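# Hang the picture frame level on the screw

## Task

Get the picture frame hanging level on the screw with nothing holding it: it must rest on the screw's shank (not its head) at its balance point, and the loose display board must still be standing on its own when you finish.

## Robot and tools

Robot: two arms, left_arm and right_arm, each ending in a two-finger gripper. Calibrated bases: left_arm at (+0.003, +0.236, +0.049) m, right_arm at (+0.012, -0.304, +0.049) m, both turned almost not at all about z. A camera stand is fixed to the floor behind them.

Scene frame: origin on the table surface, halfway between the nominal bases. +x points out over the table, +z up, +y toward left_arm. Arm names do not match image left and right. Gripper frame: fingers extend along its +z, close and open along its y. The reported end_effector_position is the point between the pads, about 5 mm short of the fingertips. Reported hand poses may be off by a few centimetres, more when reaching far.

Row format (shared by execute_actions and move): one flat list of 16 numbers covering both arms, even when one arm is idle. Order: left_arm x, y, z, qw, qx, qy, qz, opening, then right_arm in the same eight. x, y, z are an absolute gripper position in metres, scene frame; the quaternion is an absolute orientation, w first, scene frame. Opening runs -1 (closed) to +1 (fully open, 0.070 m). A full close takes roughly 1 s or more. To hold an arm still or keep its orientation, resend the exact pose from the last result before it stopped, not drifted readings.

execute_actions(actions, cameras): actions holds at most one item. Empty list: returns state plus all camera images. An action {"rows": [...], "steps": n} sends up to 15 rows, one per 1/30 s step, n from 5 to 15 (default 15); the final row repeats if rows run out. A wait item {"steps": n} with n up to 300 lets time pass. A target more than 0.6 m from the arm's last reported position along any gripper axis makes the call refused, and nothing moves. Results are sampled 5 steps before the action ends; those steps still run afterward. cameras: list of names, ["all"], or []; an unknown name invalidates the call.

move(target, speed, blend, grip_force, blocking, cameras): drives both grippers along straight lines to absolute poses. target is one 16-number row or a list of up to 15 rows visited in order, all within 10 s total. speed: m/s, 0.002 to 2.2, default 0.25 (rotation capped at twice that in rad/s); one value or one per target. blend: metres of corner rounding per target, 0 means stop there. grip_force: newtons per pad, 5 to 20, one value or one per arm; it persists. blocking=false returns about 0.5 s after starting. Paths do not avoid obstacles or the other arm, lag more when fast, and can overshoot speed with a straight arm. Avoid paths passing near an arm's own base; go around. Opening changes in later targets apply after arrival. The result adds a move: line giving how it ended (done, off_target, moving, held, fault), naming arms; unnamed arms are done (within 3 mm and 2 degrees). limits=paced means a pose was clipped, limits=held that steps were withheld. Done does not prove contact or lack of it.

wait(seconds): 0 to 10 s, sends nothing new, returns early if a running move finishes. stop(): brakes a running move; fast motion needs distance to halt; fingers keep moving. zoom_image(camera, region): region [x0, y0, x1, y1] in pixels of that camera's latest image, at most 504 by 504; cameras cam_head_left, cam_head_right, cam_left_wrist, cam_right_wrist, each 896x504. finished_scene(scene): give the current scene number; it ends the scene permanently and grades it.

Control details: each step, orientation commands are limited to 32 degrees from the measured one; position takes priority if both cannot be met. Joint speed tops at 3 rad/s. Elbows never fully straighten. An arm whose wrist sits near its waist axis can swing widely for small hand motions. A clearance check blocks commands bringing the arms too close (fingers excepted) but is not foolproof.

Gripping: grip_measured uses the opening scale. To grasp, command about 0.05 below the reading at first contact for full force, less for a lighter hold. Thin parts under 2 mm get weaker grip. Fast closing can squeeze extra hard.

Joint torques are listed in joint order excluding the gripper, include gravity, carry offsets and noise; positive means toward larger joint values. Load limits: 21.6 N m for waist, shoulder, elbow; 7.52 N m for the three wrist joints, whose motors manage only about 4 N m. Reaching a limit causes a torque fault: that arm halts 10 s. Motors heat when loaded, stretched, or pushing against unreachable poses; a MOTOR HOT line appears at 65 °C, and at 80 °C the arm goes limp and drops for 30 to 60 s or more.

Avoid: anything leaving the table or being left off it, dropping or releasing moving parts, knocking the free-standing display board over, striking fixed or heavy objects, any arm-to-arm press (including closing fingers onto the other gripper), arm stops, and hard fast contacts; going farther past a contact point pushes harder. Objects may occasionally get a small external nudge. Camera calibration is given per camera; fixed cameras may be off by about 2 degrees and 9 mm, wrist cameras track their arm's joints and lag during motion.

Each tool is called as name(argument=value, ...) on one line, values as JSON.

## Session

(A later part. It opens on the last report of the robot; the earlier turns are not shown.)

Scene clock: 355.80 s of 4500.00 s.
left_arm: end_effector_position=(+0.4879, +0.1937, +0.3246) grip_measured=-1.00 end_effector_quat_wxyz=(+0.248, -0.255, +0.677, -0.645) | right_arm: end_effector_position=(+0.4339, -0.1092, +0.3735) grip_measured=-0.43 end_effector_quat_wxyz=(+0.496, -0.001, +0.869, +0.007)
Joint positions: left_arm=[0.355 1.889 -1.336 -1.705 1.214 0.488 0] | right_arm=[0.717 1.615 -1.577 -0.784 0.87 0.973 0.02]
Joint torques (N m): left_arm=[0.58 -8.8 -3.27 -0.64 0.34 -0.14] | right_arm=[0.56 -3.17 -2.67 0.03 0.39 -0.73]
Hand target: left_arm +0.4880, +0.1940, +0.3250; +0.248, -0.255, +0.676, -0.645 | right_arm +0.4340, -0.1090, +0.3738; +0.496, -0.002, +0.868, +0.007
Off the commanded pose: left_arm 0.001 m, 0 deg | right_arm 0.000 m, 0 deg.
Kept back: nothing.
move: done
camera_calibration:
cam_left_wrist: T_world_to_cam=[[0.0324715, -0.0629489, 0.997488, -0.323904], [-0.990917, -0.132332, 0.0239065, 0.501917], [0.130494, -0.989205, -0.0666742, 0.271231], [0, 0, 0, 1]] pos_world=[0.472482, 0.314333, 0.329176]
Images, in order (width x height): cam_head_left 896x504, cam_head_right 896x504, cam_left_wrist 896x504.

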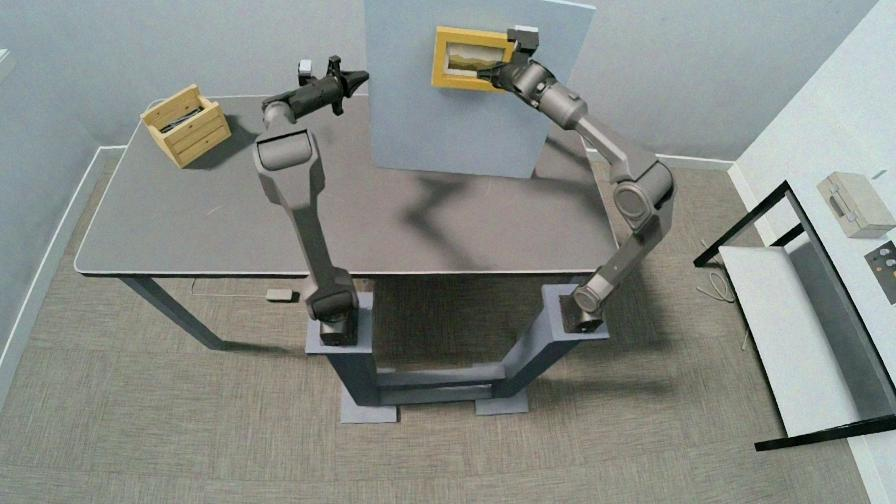

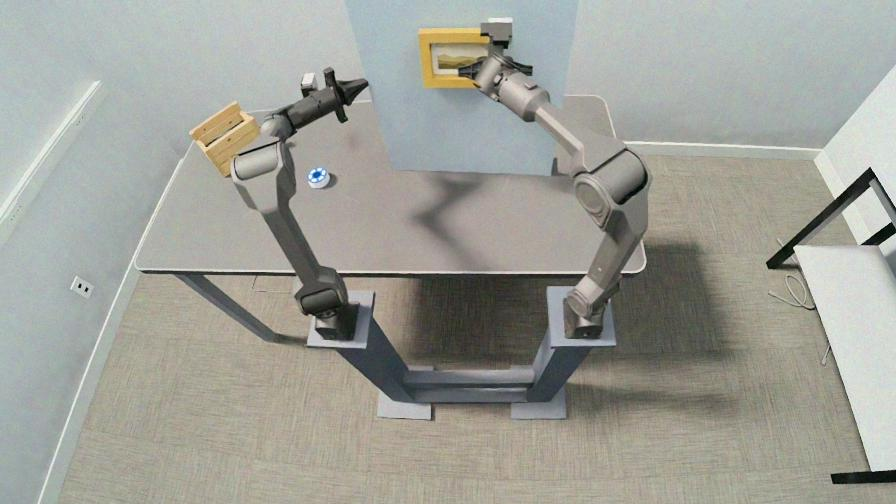

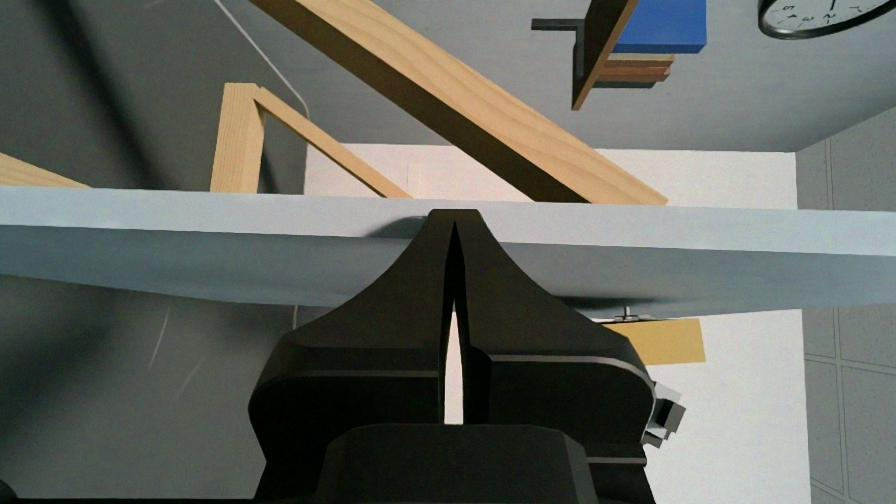

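move(target=[[0.486,0.225,0.325,0.26,-0.267,0.672,-0.64,-1,0.4340,-0.1090,0.3738,0.4960,-0.0017,0.8683,0.0072,-1]], speed=0.06, cameras=["cam_left_wrist","cam_head_left","cam_head_right"])

Scene clock: 357.23 s of 4500.00 s.
left_arm: end_effector_position=(+0.4864, +0.2257, +0.3251) grip_measured=-1.00 end_effector_quat_wxyz=(+0.265, -0.274, +0.672, -0.634) | right_arm: end_effector_position=(+0.4339, -0.1092, +0.3735) grip_measured=-0.43 end_effector_quat_wxyz=(+0.496, -0.001, +0.869, +0.007)
Joint positions: left_arm=[0.426 1.883 -1.337 -1.686 1.222 0.478 0] | right_arm=[0.717 1.615 -1.577 -0.784 0.87 0.973 0.02]
Joint torques (N m): left_arm=[-0.9 -8.91 -2.07 -0.7 0.6 -0.09] | right_arm=[1.88 -3.58 -3.09 -0.19 -0.14 -0.72]
Hand target: left_arm +0.4861, +0.2248, +0.3250; +0.264, -0.274, +0.673, -0.635 | right_arm +0.4340, -0.1090, +0.3738; +0.496, -0.002, +0.868, +0.007
Off the commanded pose: left_arm 0.001 m, 1 deg | right_arm 0.000 m, 0 deg.
joint sent to its limit (left arm) — joint 5 (wrist pitch), upper limit.
Kept back: nothing.
move: done
camera_calibration:
cam_left_wrist: T_world_to_cam=[[0.0410718, -0.0692503, 0.996753, -0.324759], [-0.981771, -0.188082, 0.0273872, 0.511629], [0.185575, -0.979709, -0.0757129, 0.277096], [0, 0, 0, 1]] pos_world=[0.464219, 0.345212, 0.330672]
Images, in order (width x height): cam_head_left 896x504, cam_head_right 896x504, cam_left_wrist 896x504.

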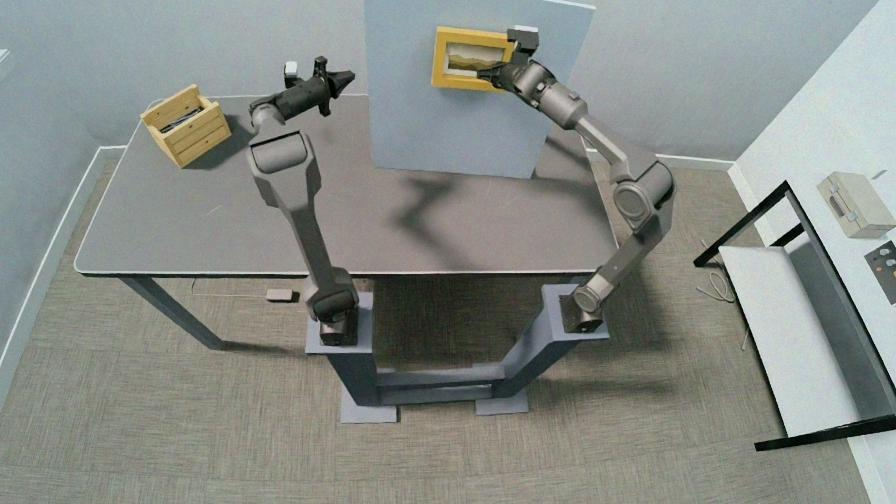

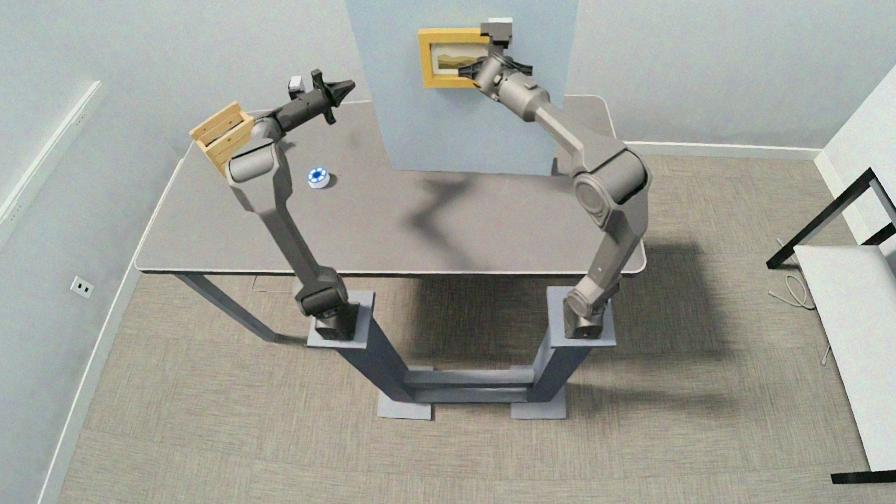

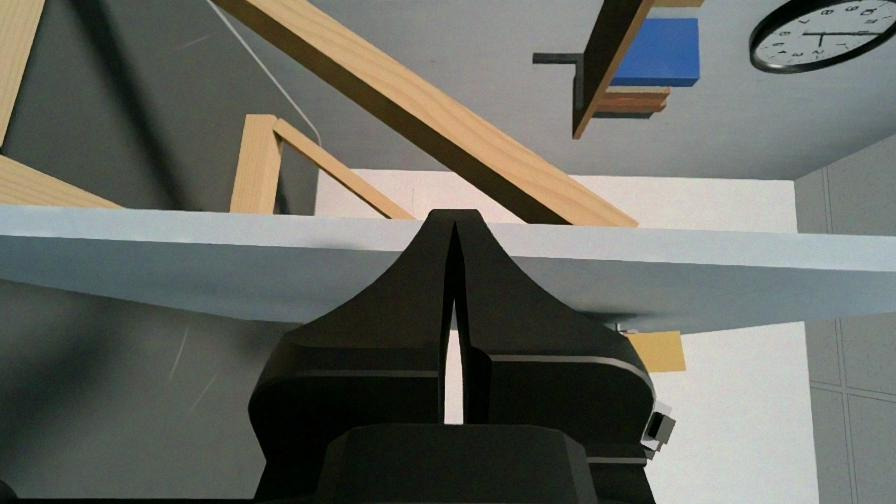

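move(target=[[0.42,0.21,0.42,0.236,-0.242,0.681,-0.649,-1,0.4340,-0.1090,0.3738,0.4960,-0.0017,0.8683,0.0072,-1],[0.428,0.0893,0.425,0.173,-0.176,0.692,-0.678,-1,0.4340,-0.1090,0.3738,0.4960,-0.0017,0.8683,0.0072,-1]], speed=[0.12,0.15], blend=[0.03,0], cameras=["cam_left_wrist","cam_right_wrist"])

zoom_image(camera="cam_left_wrist", region=[490, 130, 570, 190])

Scene clock: 360.23 s of 4500.00 s.
left_arm: end_effector_position=(+0.4282, +0.0890, +0.4248) grip_measured=-1.00 end_effector_quat_wxyz=(+0.173, -0.176, +0.692, -0.678) | right_arm: end_effector_position=(+0.4339, -0.1092, +0.3735) grip_measured=-0.43 end_effector_quat_wxyz=(+0.496, -0.001, +0.869, +0.007)
Joint positions: left_arm=[0.153 1.688 -1.441 -1.608 1.222 0.164 0] | right_arm=[0.717 1.615 -1.577 -0.784 0.87 0.973 0.02]
Joint torques (N m): left_arm=[0.33 -7.15 -2.51 -0.92 -0.06 -0.08] | right_arm=[2.95 -4.49 -3.51 -0.25 -0.17 -0.69]
Hand target: left_arm +0.4280, +0.0893, +0.4250; +0.173, -0.176, +0.692, -0.678 | right_arm +0.4340, -0.1090, +0.3738; +0.496, -0.002, +0.868, +0.007
Off the commanded pose: left_arm 0.000 m, 0 deg | right_arm 0.000 m, 0 deg.
Kept back: nothing.
move: done
camera_calibration:
cam_left_wrist: T_world_to_cam=[[0.0103208, -0.043872, 0.998984, -0.42138], [-0.995231, 0.0964614, 0.0145183, 0.411979], [-0.0970003, -0.994369, -0.0426672, 0.269886], [0, 0, 0, 1]] pos_world=[0.440543, 0.21014, 0.426486]
cam_right_wrist: T_world_to_cam=[[-0.0189765, -0.999056, -0.0390675, -0.0856148], [-0.92823, 0.032124, -0.370618, 0.538339], [0.371523, 0.0292306, -0.927963, 0.306963], [0, 0, 0, 1]] pos_world=[0.384034, -0.1118, 0.481024]
Images, in order (width x height): cam_left_wrist 896x504, cam_right_wrist 896x504.

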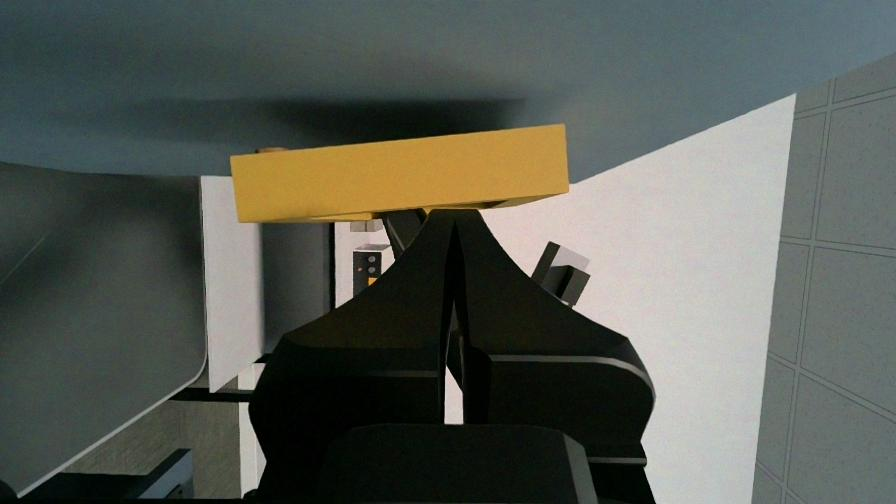

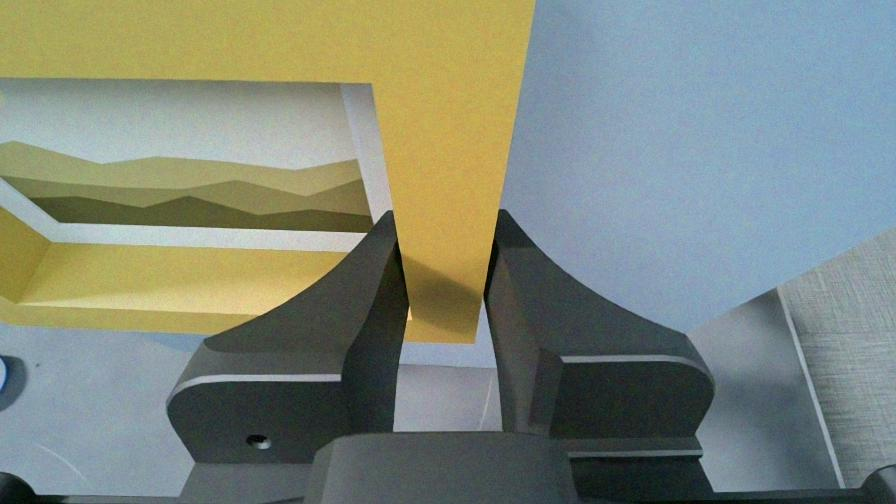

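Scaled by 6.300 from the camera's 896x504 image, which has a finer 1280x720 frame.

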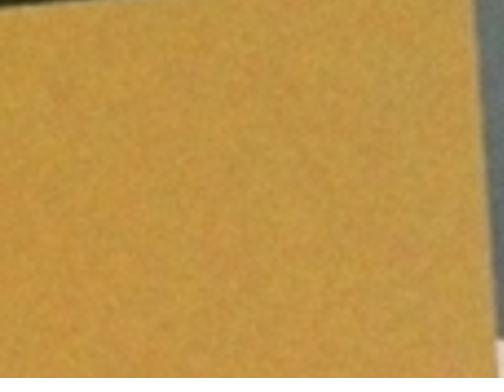

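move(target=[[0.42,0.215,0.38,0.236,-0.242,0.681,-0.649,-1,0.4340,-0.1090,0.3738,0.4960,-0.0017,0.8683,0.0072,-1],[0.485,0.212,0.295,0.255,-0.262,0.674,-0.64,-1,0.4340,-0.1090,0.3738,0.4960,-0.0017,0.8683,0.0072,-1]], speed=[0.15,0.12], blend=[0.03,0], cameras=["cam_left_wrist"])

zoom_image(camera="cam_left_wrist", region=[630, 310, 694, 358])

Scene clock: 363.07 s of 4500.00 s.
left_arm: end_effector_position=(+0.4855, +0.2120, +0.2939) grip_measured=-1.00 end_effector_quat_wxyz=(+0.259, -0.269, +0.677, -0.634) | right_arm: end_effector_position=(+0.4339, -0.1092, +0.3735) grip_measured=-0.43 end_effector_quat_wxyz=(+0.496, -0.001, +0.869, +0.007)
Joint positions: left_arm=[0.395 1.917 -1.261 -1.727 1.222 0.594 0] | right_arm=[0.717 1.615 -1.577 -0.784 0.87 0.973 0.02]
Joint torques (N m): left_arm=[-0.24 -8.94 -3.07 -0.62 0.6 -0.04] | right_arm=[3.02 -5.4 -3.58 -0.25 -0.22 -0.66]
Hand target: left_arm +0.4851, +0.2118, +0.2951; +0.259, -0.269, +0.677, -0.635 | right_arm +0.4340, -0.1090, +0.3738; +0.496, -0.002, +0.868, +0.007
Off the commanded pose: left_arm 0.001 m, 1 deg | right_arm 0.000 m, 0 deg.
joint sent to its limit (left arm) — joint 5 (wrist pitch), upper limit.
Kept back: nothing.
move: done
camera_calibration:
cam_left_wrist: T_world_to_cam=[[0.0443992, -0.074073, 0.996264, -0.295127], [-0.984672, -0.171616, 0.0311228, 0.505893], [0.168669, -0.982375, -0.0805572, 0.271751], [0, 0, 0, 1]] pos_world=[0.465406, 0.33192, 0.300171]
Images, in order (width x height): cam_left_wrist 896x504.

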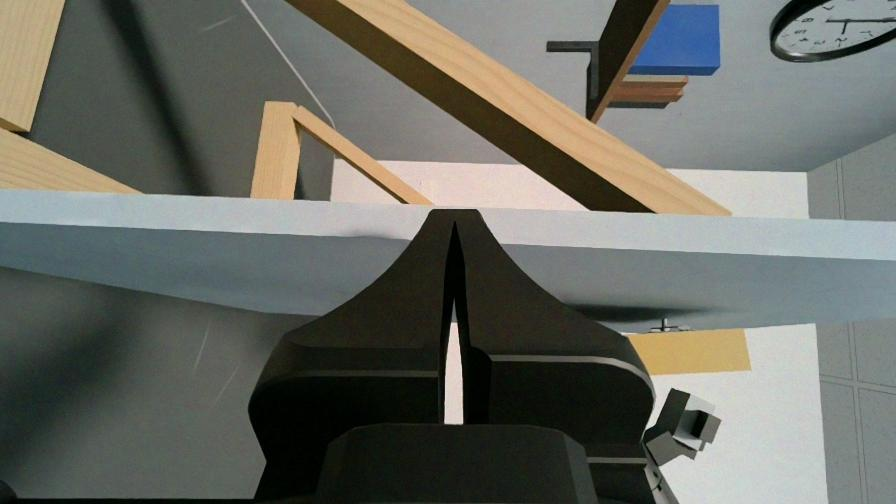

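Scaled by 7.875 from the camera's 896x504 image, which has a finer 1280x720 frame.

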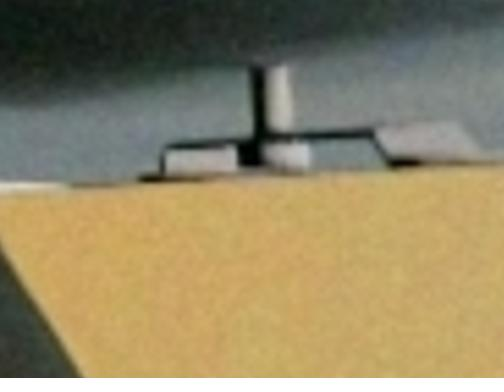

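move(target=[[0.485,0.212,0.295,0.259,-0.269,0.677,-0.634,-1,0.4340,-0.1090,0.3738,0.4960,-0.0017,0.8683,0.0072,-0.36]], speed=0.02, cameras=["cam_left_wrist","cam_head_left","cam_head_right"])

zoom_image(camera="cam_left_wrist", region=[630, 310, 694, 358])

zoom_image(camera="cam_head_left", region=[425, 20, 525, 60])

zoom_image(camera="cam_head_right", region=[400, 20, 500, 60])

Scene clock: 364.17 s of 4500.00 s.
left_arm: end_effector_position=(+0.4850, +0.2117, +0.2948) grip_measured=-1.00 end_effector_quat_wxyz=(+0.259, -0.269, +0.677, -0.634) | right_arm: end_effector_position=(+0.4337, -0.1089, +0.3734) grip_measured=-0.36 end_effector_quat_wxyz=(+0.495, -0.002, +0.869, +0.007)
Joint positions: left_arm=[0.395 1.915 -1.261 -1.725 1.222 0.591 0] | right_arm=[0.718 1.615 -1.577 -0.784 0.87 0.972 0.022]
Joint torques (N m): left_arm=[0.51 -8.73 -3.11 -0.6 0.43 -0.14] | right_arm=[-1.03 -6.46 -4.13 -0.92 -0.41 0.26]
Hand target: left_arm +0.4850, +0.2120, +0.2950; +0.259, -0.269, +0.677, -0.634 | right_arm +0.4340, -0.1090, +0.3738; +0.496, -0.002, +0.868, +0.007
Off the commanded pose: left_arm 0.000 m, 0 deg | right_arm 0.000 m, 0 deg.
Kept back: nothing.
move: done
camera_calibration:
cam_left_wrist: T_world_to_cam=[[0.0443352, -0.0747152, 0.996219, -0.295871], [-0.984812, -0.170833, 0.0310153, 0.505254], [0.16787, -0.982463, -0.0811543, 0.272186], [0, 0, 0, 1]] pos_world=[0.465006, 0.33162, 0.30117]
Images, in order (width x height): cam_head_left 896x504, cam_head_right 896x504, cam_left_wrist 896x504.

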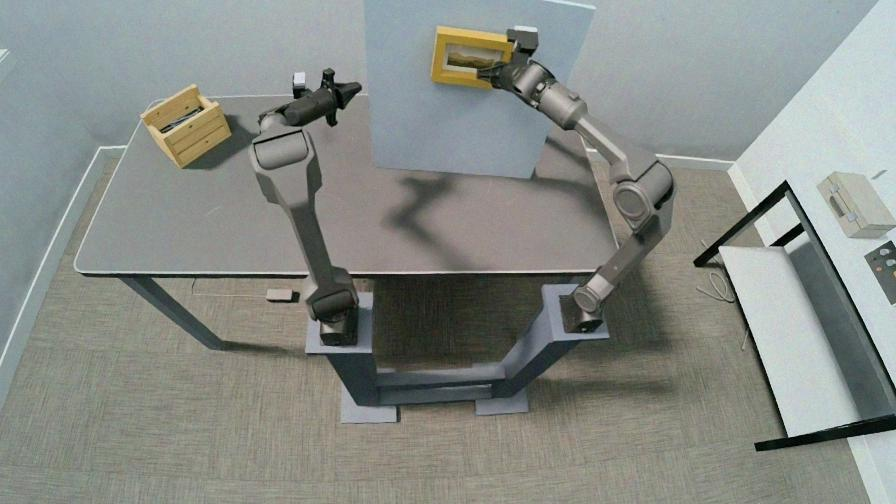

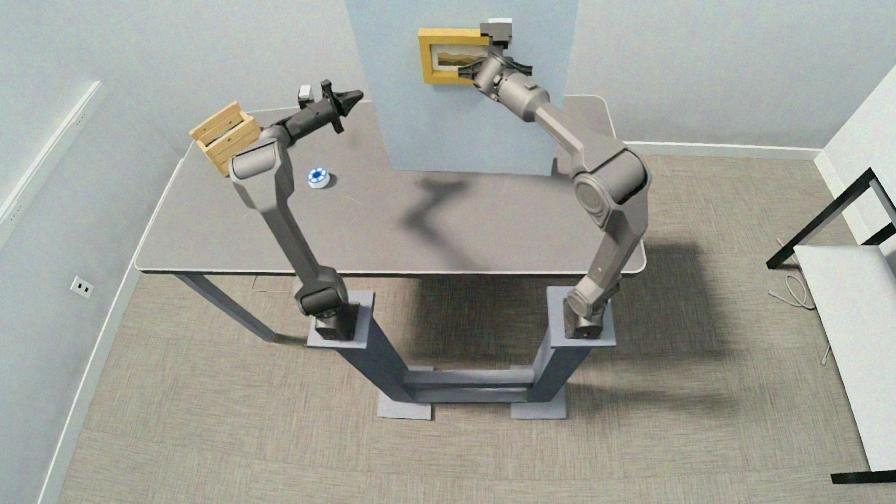

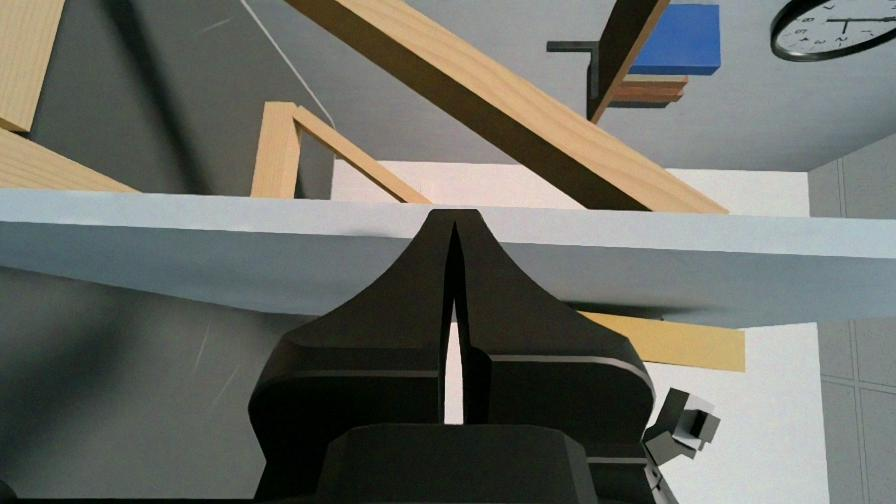

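Scaled by 7.875 from the camera's 896x504 image, which has a finer 1280x720 frame.

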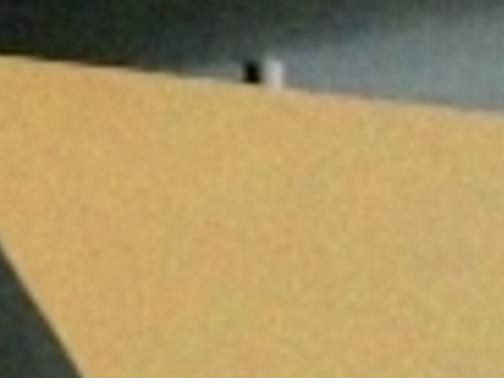

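Scaled by 5.040 from the camera's 896x504 image, which has a finer 1280x720 frame.

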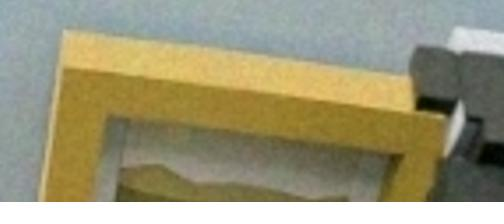

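Scaled by 5.040 from the camera's 896x504 image, which has a finer 1280x720 frame.

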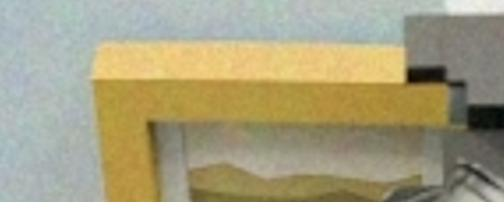

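move(target=[[0.485,0.212,0.295,0.259,-0.269,0.677,-0.634,-1,0.4340,-0.1090,0.3738,0.4960,-0.0017,0.8683,0.0072,-0.2]], speed=0.02, cameras=["cam_left_wrist","cam_head_left","cam_head_right","cam_right_wrist"])

zoom_image(camera="cam_head_left", region=[425, 20, 525, 60])

zoom_image(camera="cam_head_right", region=[400, 20, 500, 60])

Scene clock: 365.10 s of 4500.00 s.
left_arm: end_effector_position=(+0.4850, +0.2117, +0.2948) grip_measured=-1.00 end_effector_quat_wxyz=(+0.259, -0.269, +0.677, -0.634) | right_arm: end_effector_position=(+0.4339, -0.1094, +0.3736) grip_measured=-0.20 end_effector_quat_wxyz=(+0.496, -0.002, +0.868, +0.006)
Joint positions: left_arm=[0.395 1.915 -1.261 -1.725 1.222 0.591 0] | right_arm=[0.717 1.615 -1.577 -0.785 0.87 0.972 0.028]
Joint torques (N m): left_arm=[0.41 -8.81 -3.26 -0.62 0.45 -0.11] | right_arm=[0.43 -7.2 -4.68 -0.68 -0.41 0.26]
Hand target: left_arm +0.4850, +0.2120, +0.2950; +0.259, -0.269, +0.677, -0.634 | right_arm +0.4340, -0.1090, +0.3738; +0.496, -0.002, +0.868, +0.007
Off the commanded pose: left_arm 0.000 m, 0 deg | right_arm 0.000 m, 0 deg.
Kept back: nothing.
move: done
camera_calibration:
cam_left_wrist: T_world_to_cam=[[0.0443352, -0.0747152, 0.996219, -0.295871], [-0.984812, -0.170833, 0.0310153, 0.505254], [0.16787, -0.982463, -0.0811543, 0.272186], [0, 0, 0, 1]] pos_world=[0.465006, 0.33162, 0.30117]
cam_right_wrist: T_world_to_cam=[[-0.0187812, -0.99911, -0.0377817, -0.0864164], [-0.928182, 0.0314695, -0.370793, 0.538429], [0.371652, 0.0281044, -0.927947, 0.306746], [0, 0, 0, 1]] pos_world=[0.384134, -0.111904, 0.481024]

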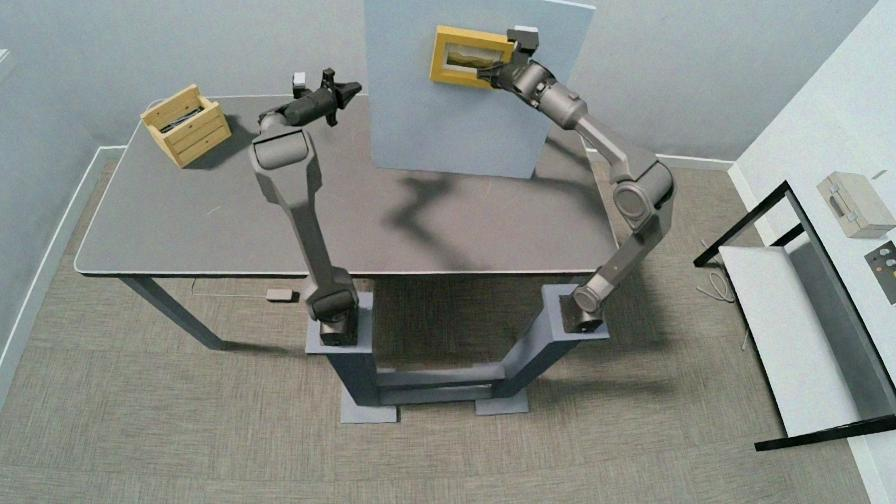

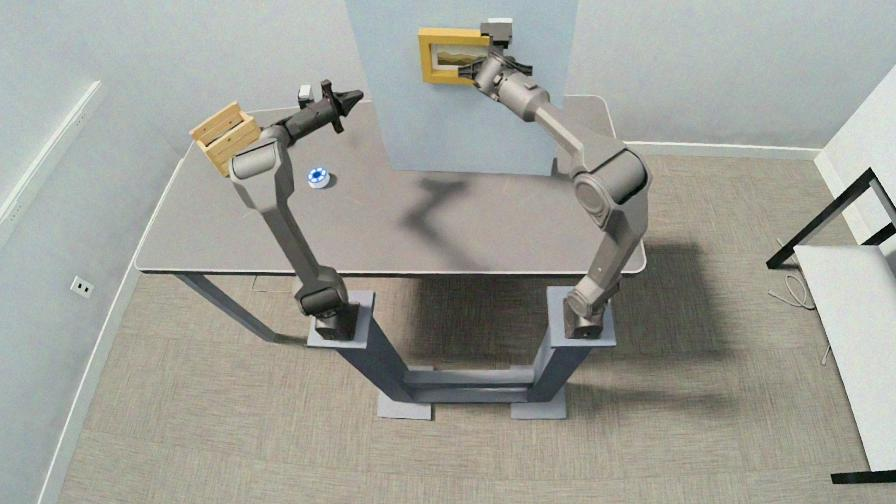

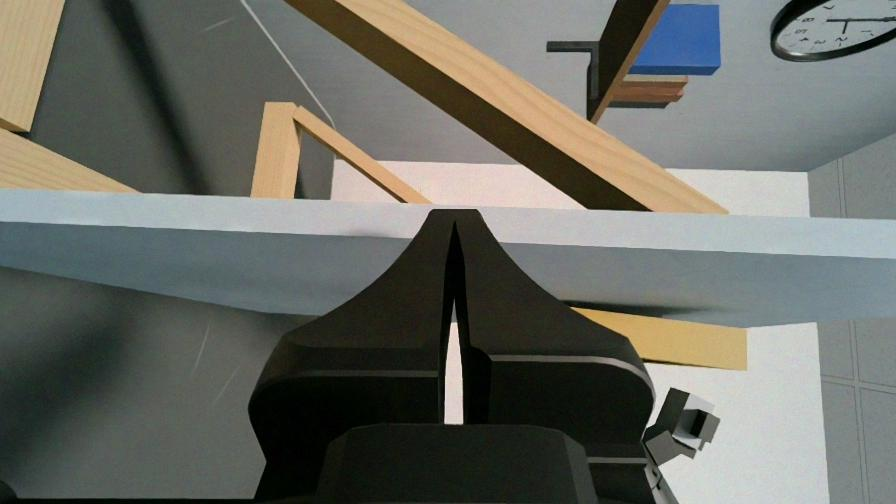

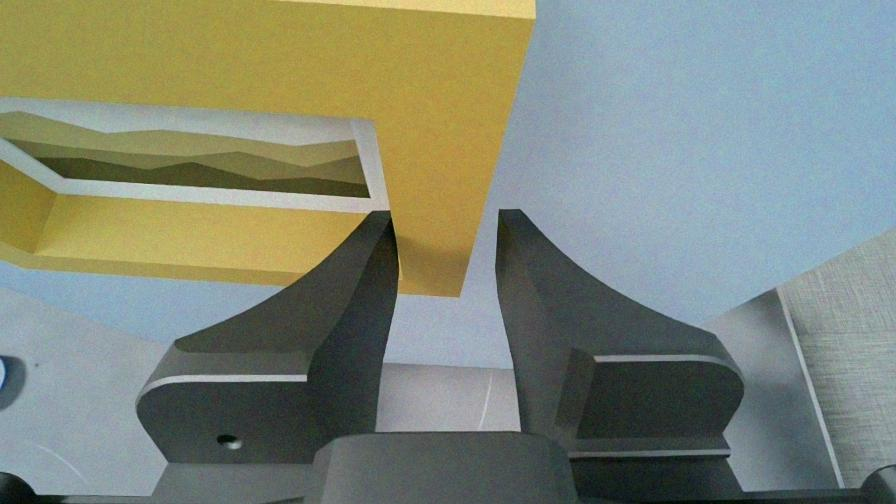

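Scaled by 5.040 from the camera's 896x504 image, which has a finer 1280x720 frame.

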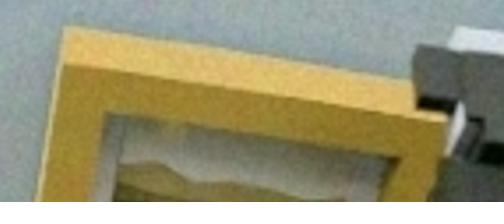

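Scaled by 5.040 from the camera's 896x504 image, which has a finer 1280x720 frame.

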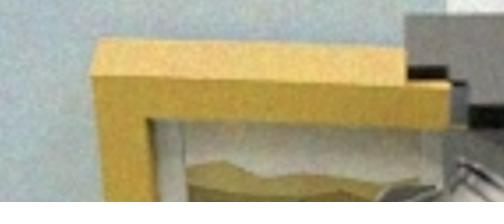

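move(target=[[0.485,0.212,0.295,0.259,-0.269,0.677,-0.634,-1,0.4340,-0.1090,0.3738,0.4960,-0.0017,0.8683,0.0072,0.0]], speed=0.02, cameras=["cam_left_wrist","cam_head_left","cam_head_right","cam_right_wrist"])

zoom_image(camera="cam_head_left", region=[425, 20, 525, 60])

zoom_image(camera="cam_head_right", region=[400, 20, 500, 60])

Scene clock: 366.10 s of 4500.00 s.
left_arm: end_effector_position=(+0.4850, +0.2117, +0.2948) grip_measured=-1.00 end_effector_quat_wxyz=(+0.259, -0.269, +0.677, -0.634) | right_arm: end_effector_position=(+0.4339, -0.1094, +0.3736) grip_measured=+0.00 end_effector_quat_wxyz=(+0.496, -0.002, +0.868, +0.006)
Joint positions: left_arm=[0.395 1.915 -1.261 -1.725 1.222 0.591 0] | right_arm=[0.717 1.615 -1.577 -0.785 0.87 0.972 0.035]
Joint torques (N m): left_arm=[0.57 -8.75 -3.07 -0.66 0.45 -0.11] | right_arm=[0.71 -7.23 -4.75 -0.66 -0.39 0.26]
Hand target: left_arm +0.4850, +0.2120, +0.2950; +0.259, -0.269, +0.677, -0.634 | right_arm +0.4340, -0.1090, +0.3738; +0.496, -0.002, +0.868, +0.007
Off the commanded pose: left_arm 0.000 m, 0 deg | right_arm 0.000 m, 0 deg.
Kept back: nothing.
move: done
camera_calibration:
cam_left_wrist: T_world_to_cam=[[0.0443352, -0.0747152, 0.996219, -0.295871], [-0.984812, -0.170833, 0.0310153, 0.505254], [0.16787, -0.982463, -0.0811543, 0.272186], [0, 0, 0, 1]] pos_world=[0.465006, 0.33162, 0.30117]
cam_right_wrist: T_world_to_cam=[[-0.0187812, -0.99911, -0.0377817, -0.0864164], [-0.928182, 0.0314695, -0.370793, 0.538429], [0.371652, 0.0281044, -0.927947, 0.306746], [0, 0, 0, 1]] pos_world=[0.384134, -0.111904, 0.481024]

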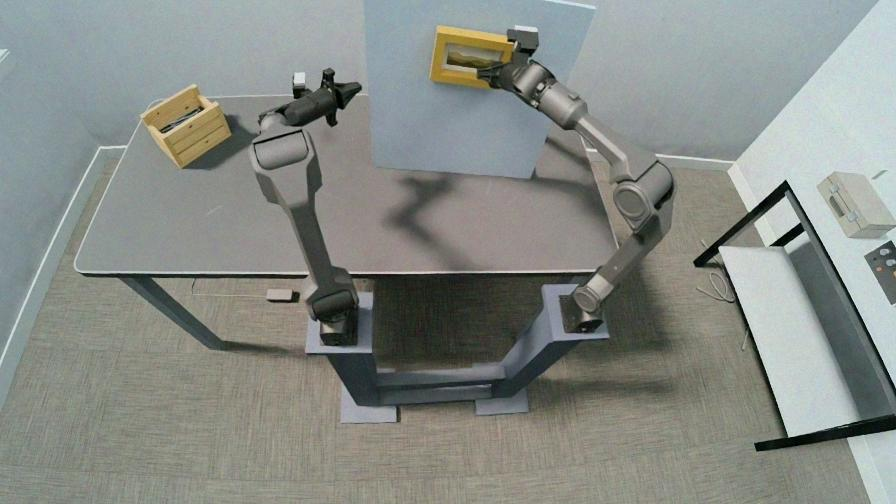

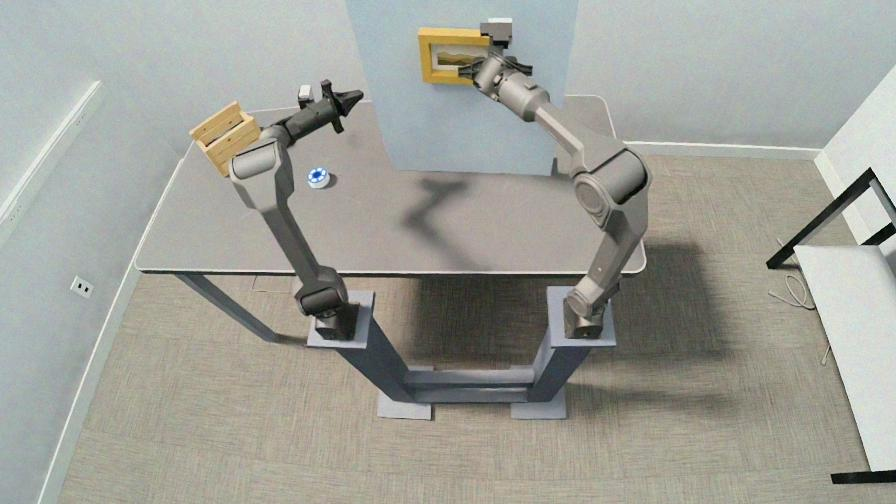

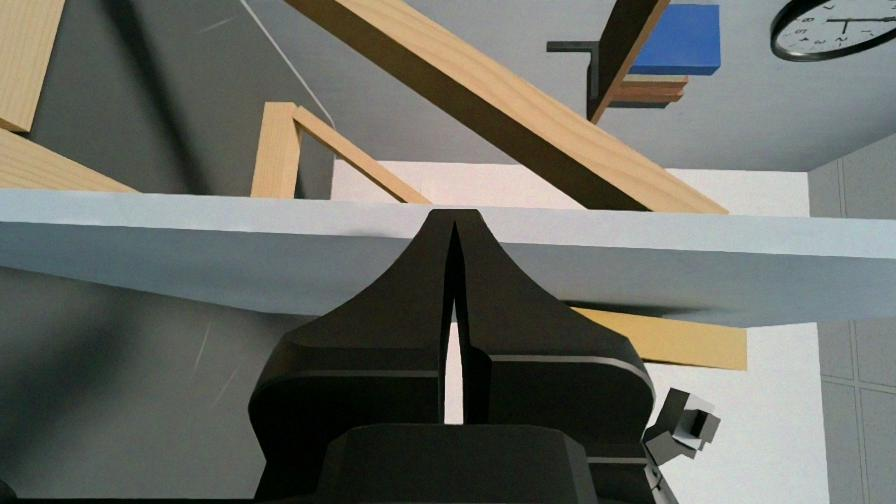

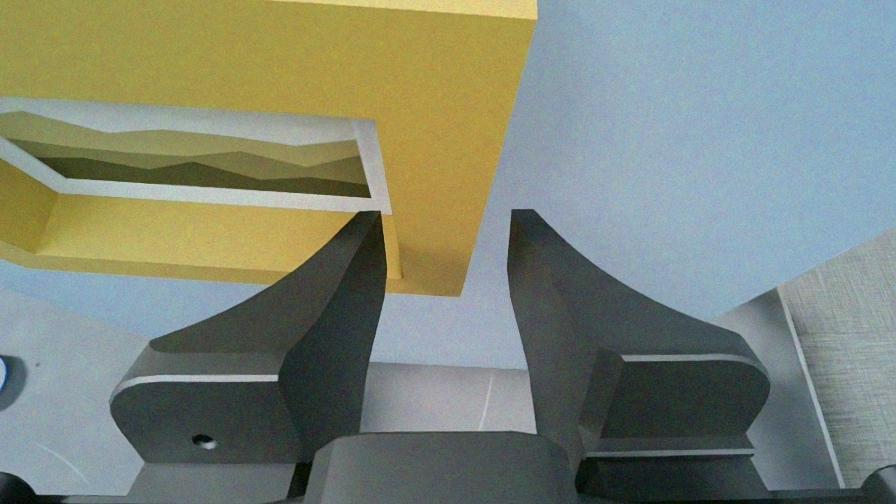

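Scaled by 5.040 from the camera's 896x504 image, which has a finer 1280x720 frame.

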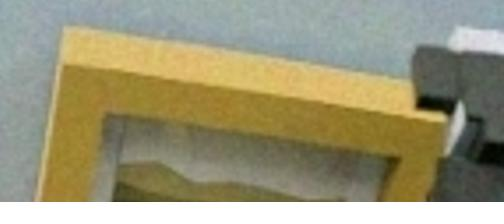

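Scaled by 5.040 from the camera's 896x504 image, which has a finer 1280x720 frame.

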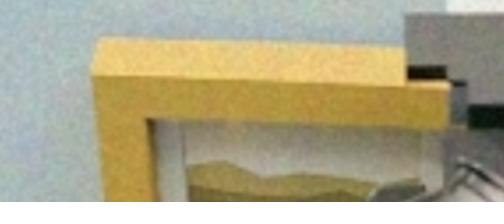

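move(target=[[0.485,0.212,0.295,0.259,-0.269,0.677,-0.634,-1,0.428,-0.1080,0.3770,0.4960,-0.0017,0.8683,0.0072,0.0],[0.485,0.212,0.295,0.259,-0.269,0.677,-0.634,-1,0.385,-0.1080,0.401,0.4960,-0.0017,0.8683,0.0072,0.0],[0.485,0.212,0.295,0.259,-0.269,0.677,-0.634,-1,0.385,-0.150,0.48,0.4960,-0.0017,0.8683,0.0072,0.0]], speed=[0.04,0.08,0.15], blend=[0.002,0.008,0], cameras=["cam_head_left","cam_head_right","cam_right_wrist"])

zoom_image(camera="cam_head_left", region=[425, 15, 525, 105])

zoom_image(camera="cam_head_right", region=[405, 15, 505, 105])

Scene clock: 370.57 s of 4500.00 s.
left_arm: end_effector_position=(+0.4850, +0.2117, +0.2948) grip_measured=-1.00 end_effector_quat_wxyz=(+0.259, -0.269, +0.677, -0.634) | right_arm: end_effector_position=(+0.3848, -0.1502, +0.4807) grip_measured=+0.00 end_effector_quat_wxyz=(+0.496, -0.001, +0.868, +0.008)
Joint positions: left_arm=[0.395 1.915 -1.261 -1.725 1.222 0.591 0] | right_arm=[0.716 1.524 -1.929 -0.614 1.209 0.644 0.035]
Joint torques (N m): left_arm=[0.44 -8.79 -3.22 -0.72 0.45 -0.1] | right_arm=[0.4 -4.08 -3.19 -0.7 -0.68 0.27]
Hand target: left_arm +0.4850, +0.2120, +0.2950; +0.259, -0.269, +0.677, -0.634 | right_arm +0.3850, -0.1500, +0.4800; +0.496, -0.002, +0.868, +0.007
Off the commanded pose: left_arm 0.000 m, 0 deg | right_arm 0.001 m, 0 deg.
Kept back: nothing.
move: done
camera_calibration:
cam_right_wrist: T_world_to_cam=[[-0.0180853, -0.999038, -0.0399406, -0.123306], [-0.927555, 0.0316771, -0.372341, 0.534319], [0.373248, 0.0303132, -0.927236, 0.425027], [0, 0, 0, 1]] pos_world=[0.33474, -0.152997, 0.588125]
Images, in order (width x height): cam_head_left 896x504, cam_head_right 896x504, cam_right_wrist 896x504.

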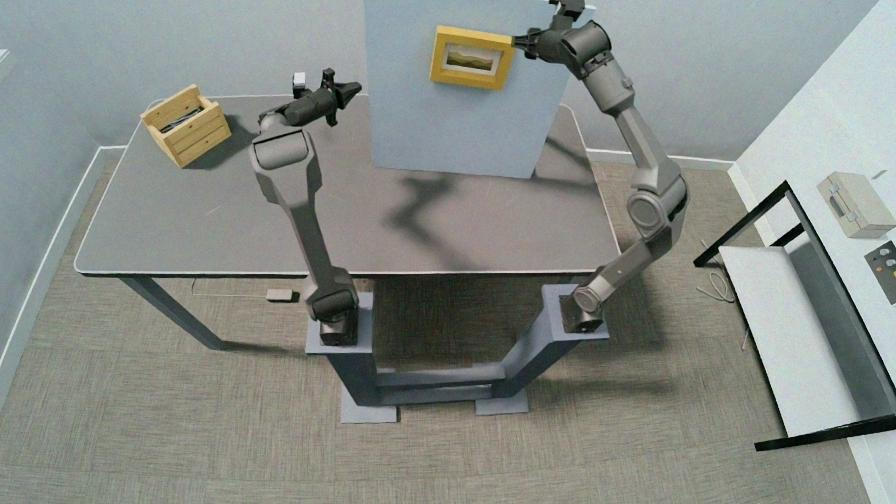

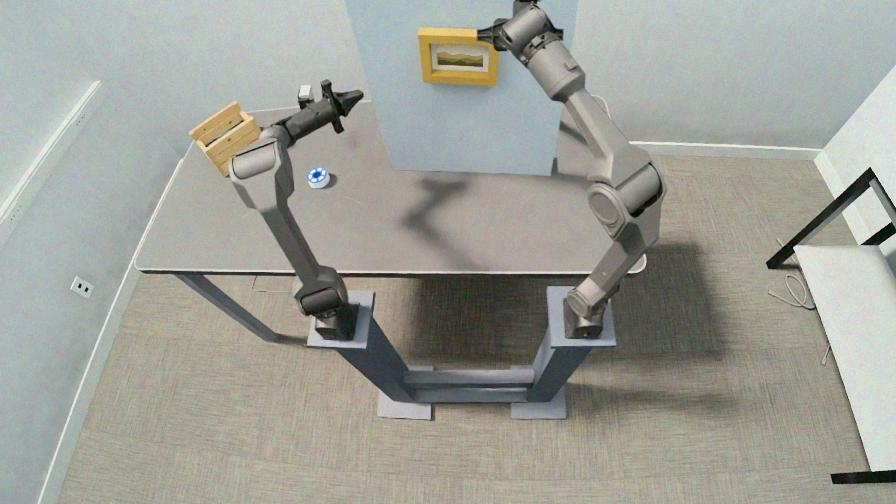

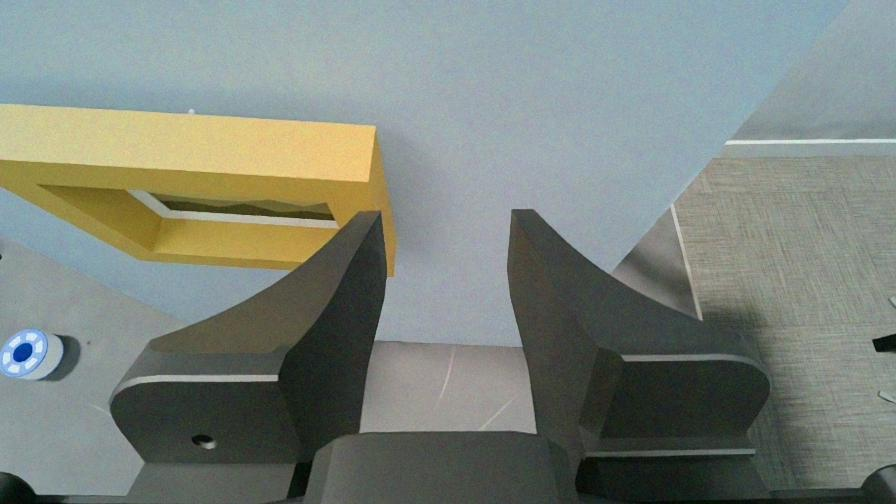

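Scaled by 5.040 from the camera's 896x504 image, which has a finer 1280x720 frame.

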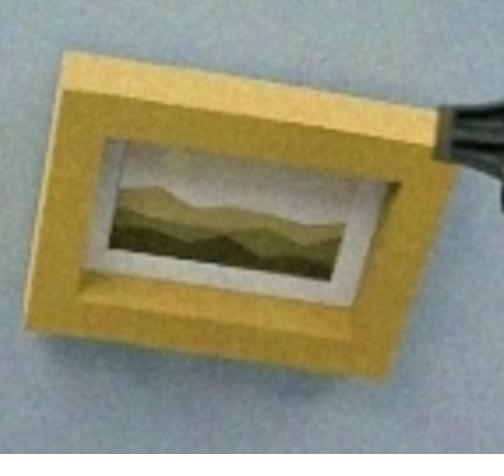

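Scaled by 5.040 from the camera's 896x504 image, which has a finer 1280x720 frame.

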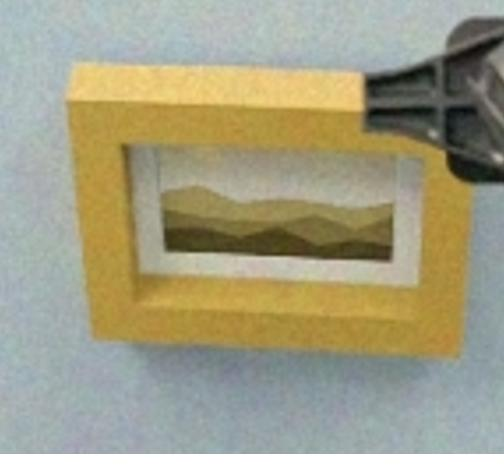

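zoom_image(camera="cam_head_left", region=[355, 150, 405, 180])

zoom_image(camera="cam_head_left", region=[510, 160, 560, 190])

zoom_image(camera="cam_head_right", region=[370, 155, 420, 185])

zoom_image(camera="cam_head_right", region=[530, 160, 580, 190])

Scaled by 10.080 from the camera's 896x504 image, which has a finer 1280x720 frame.

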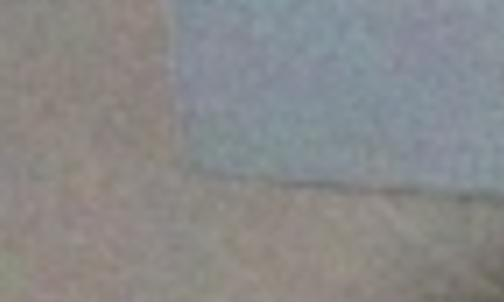

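Scaled by 10.080 from the camera's 896x504 image, which has a finer 1280x720 frame.

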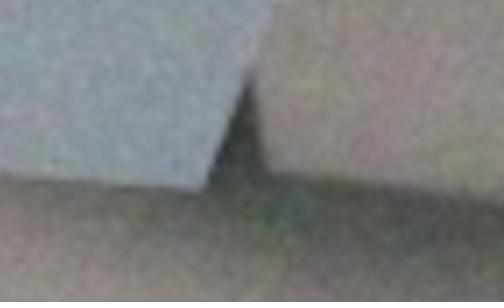

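Scaled by 10.080 from the camera's 896x504 image, which has a finer 1280x720 frame.

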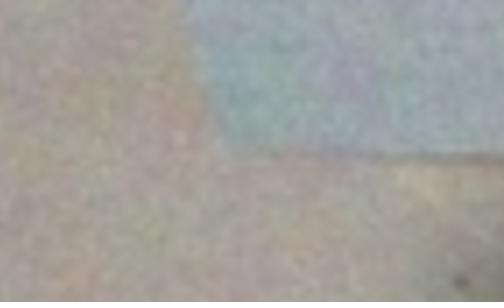

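Scaled by 10.080 from the camera's 896x504 image, which has a finer 1280x720 frame.

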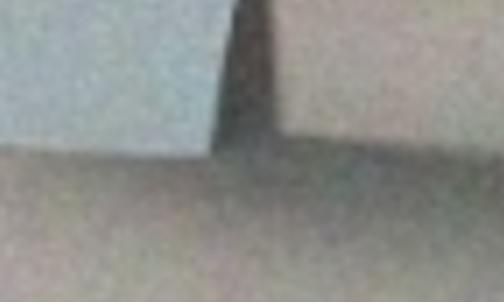

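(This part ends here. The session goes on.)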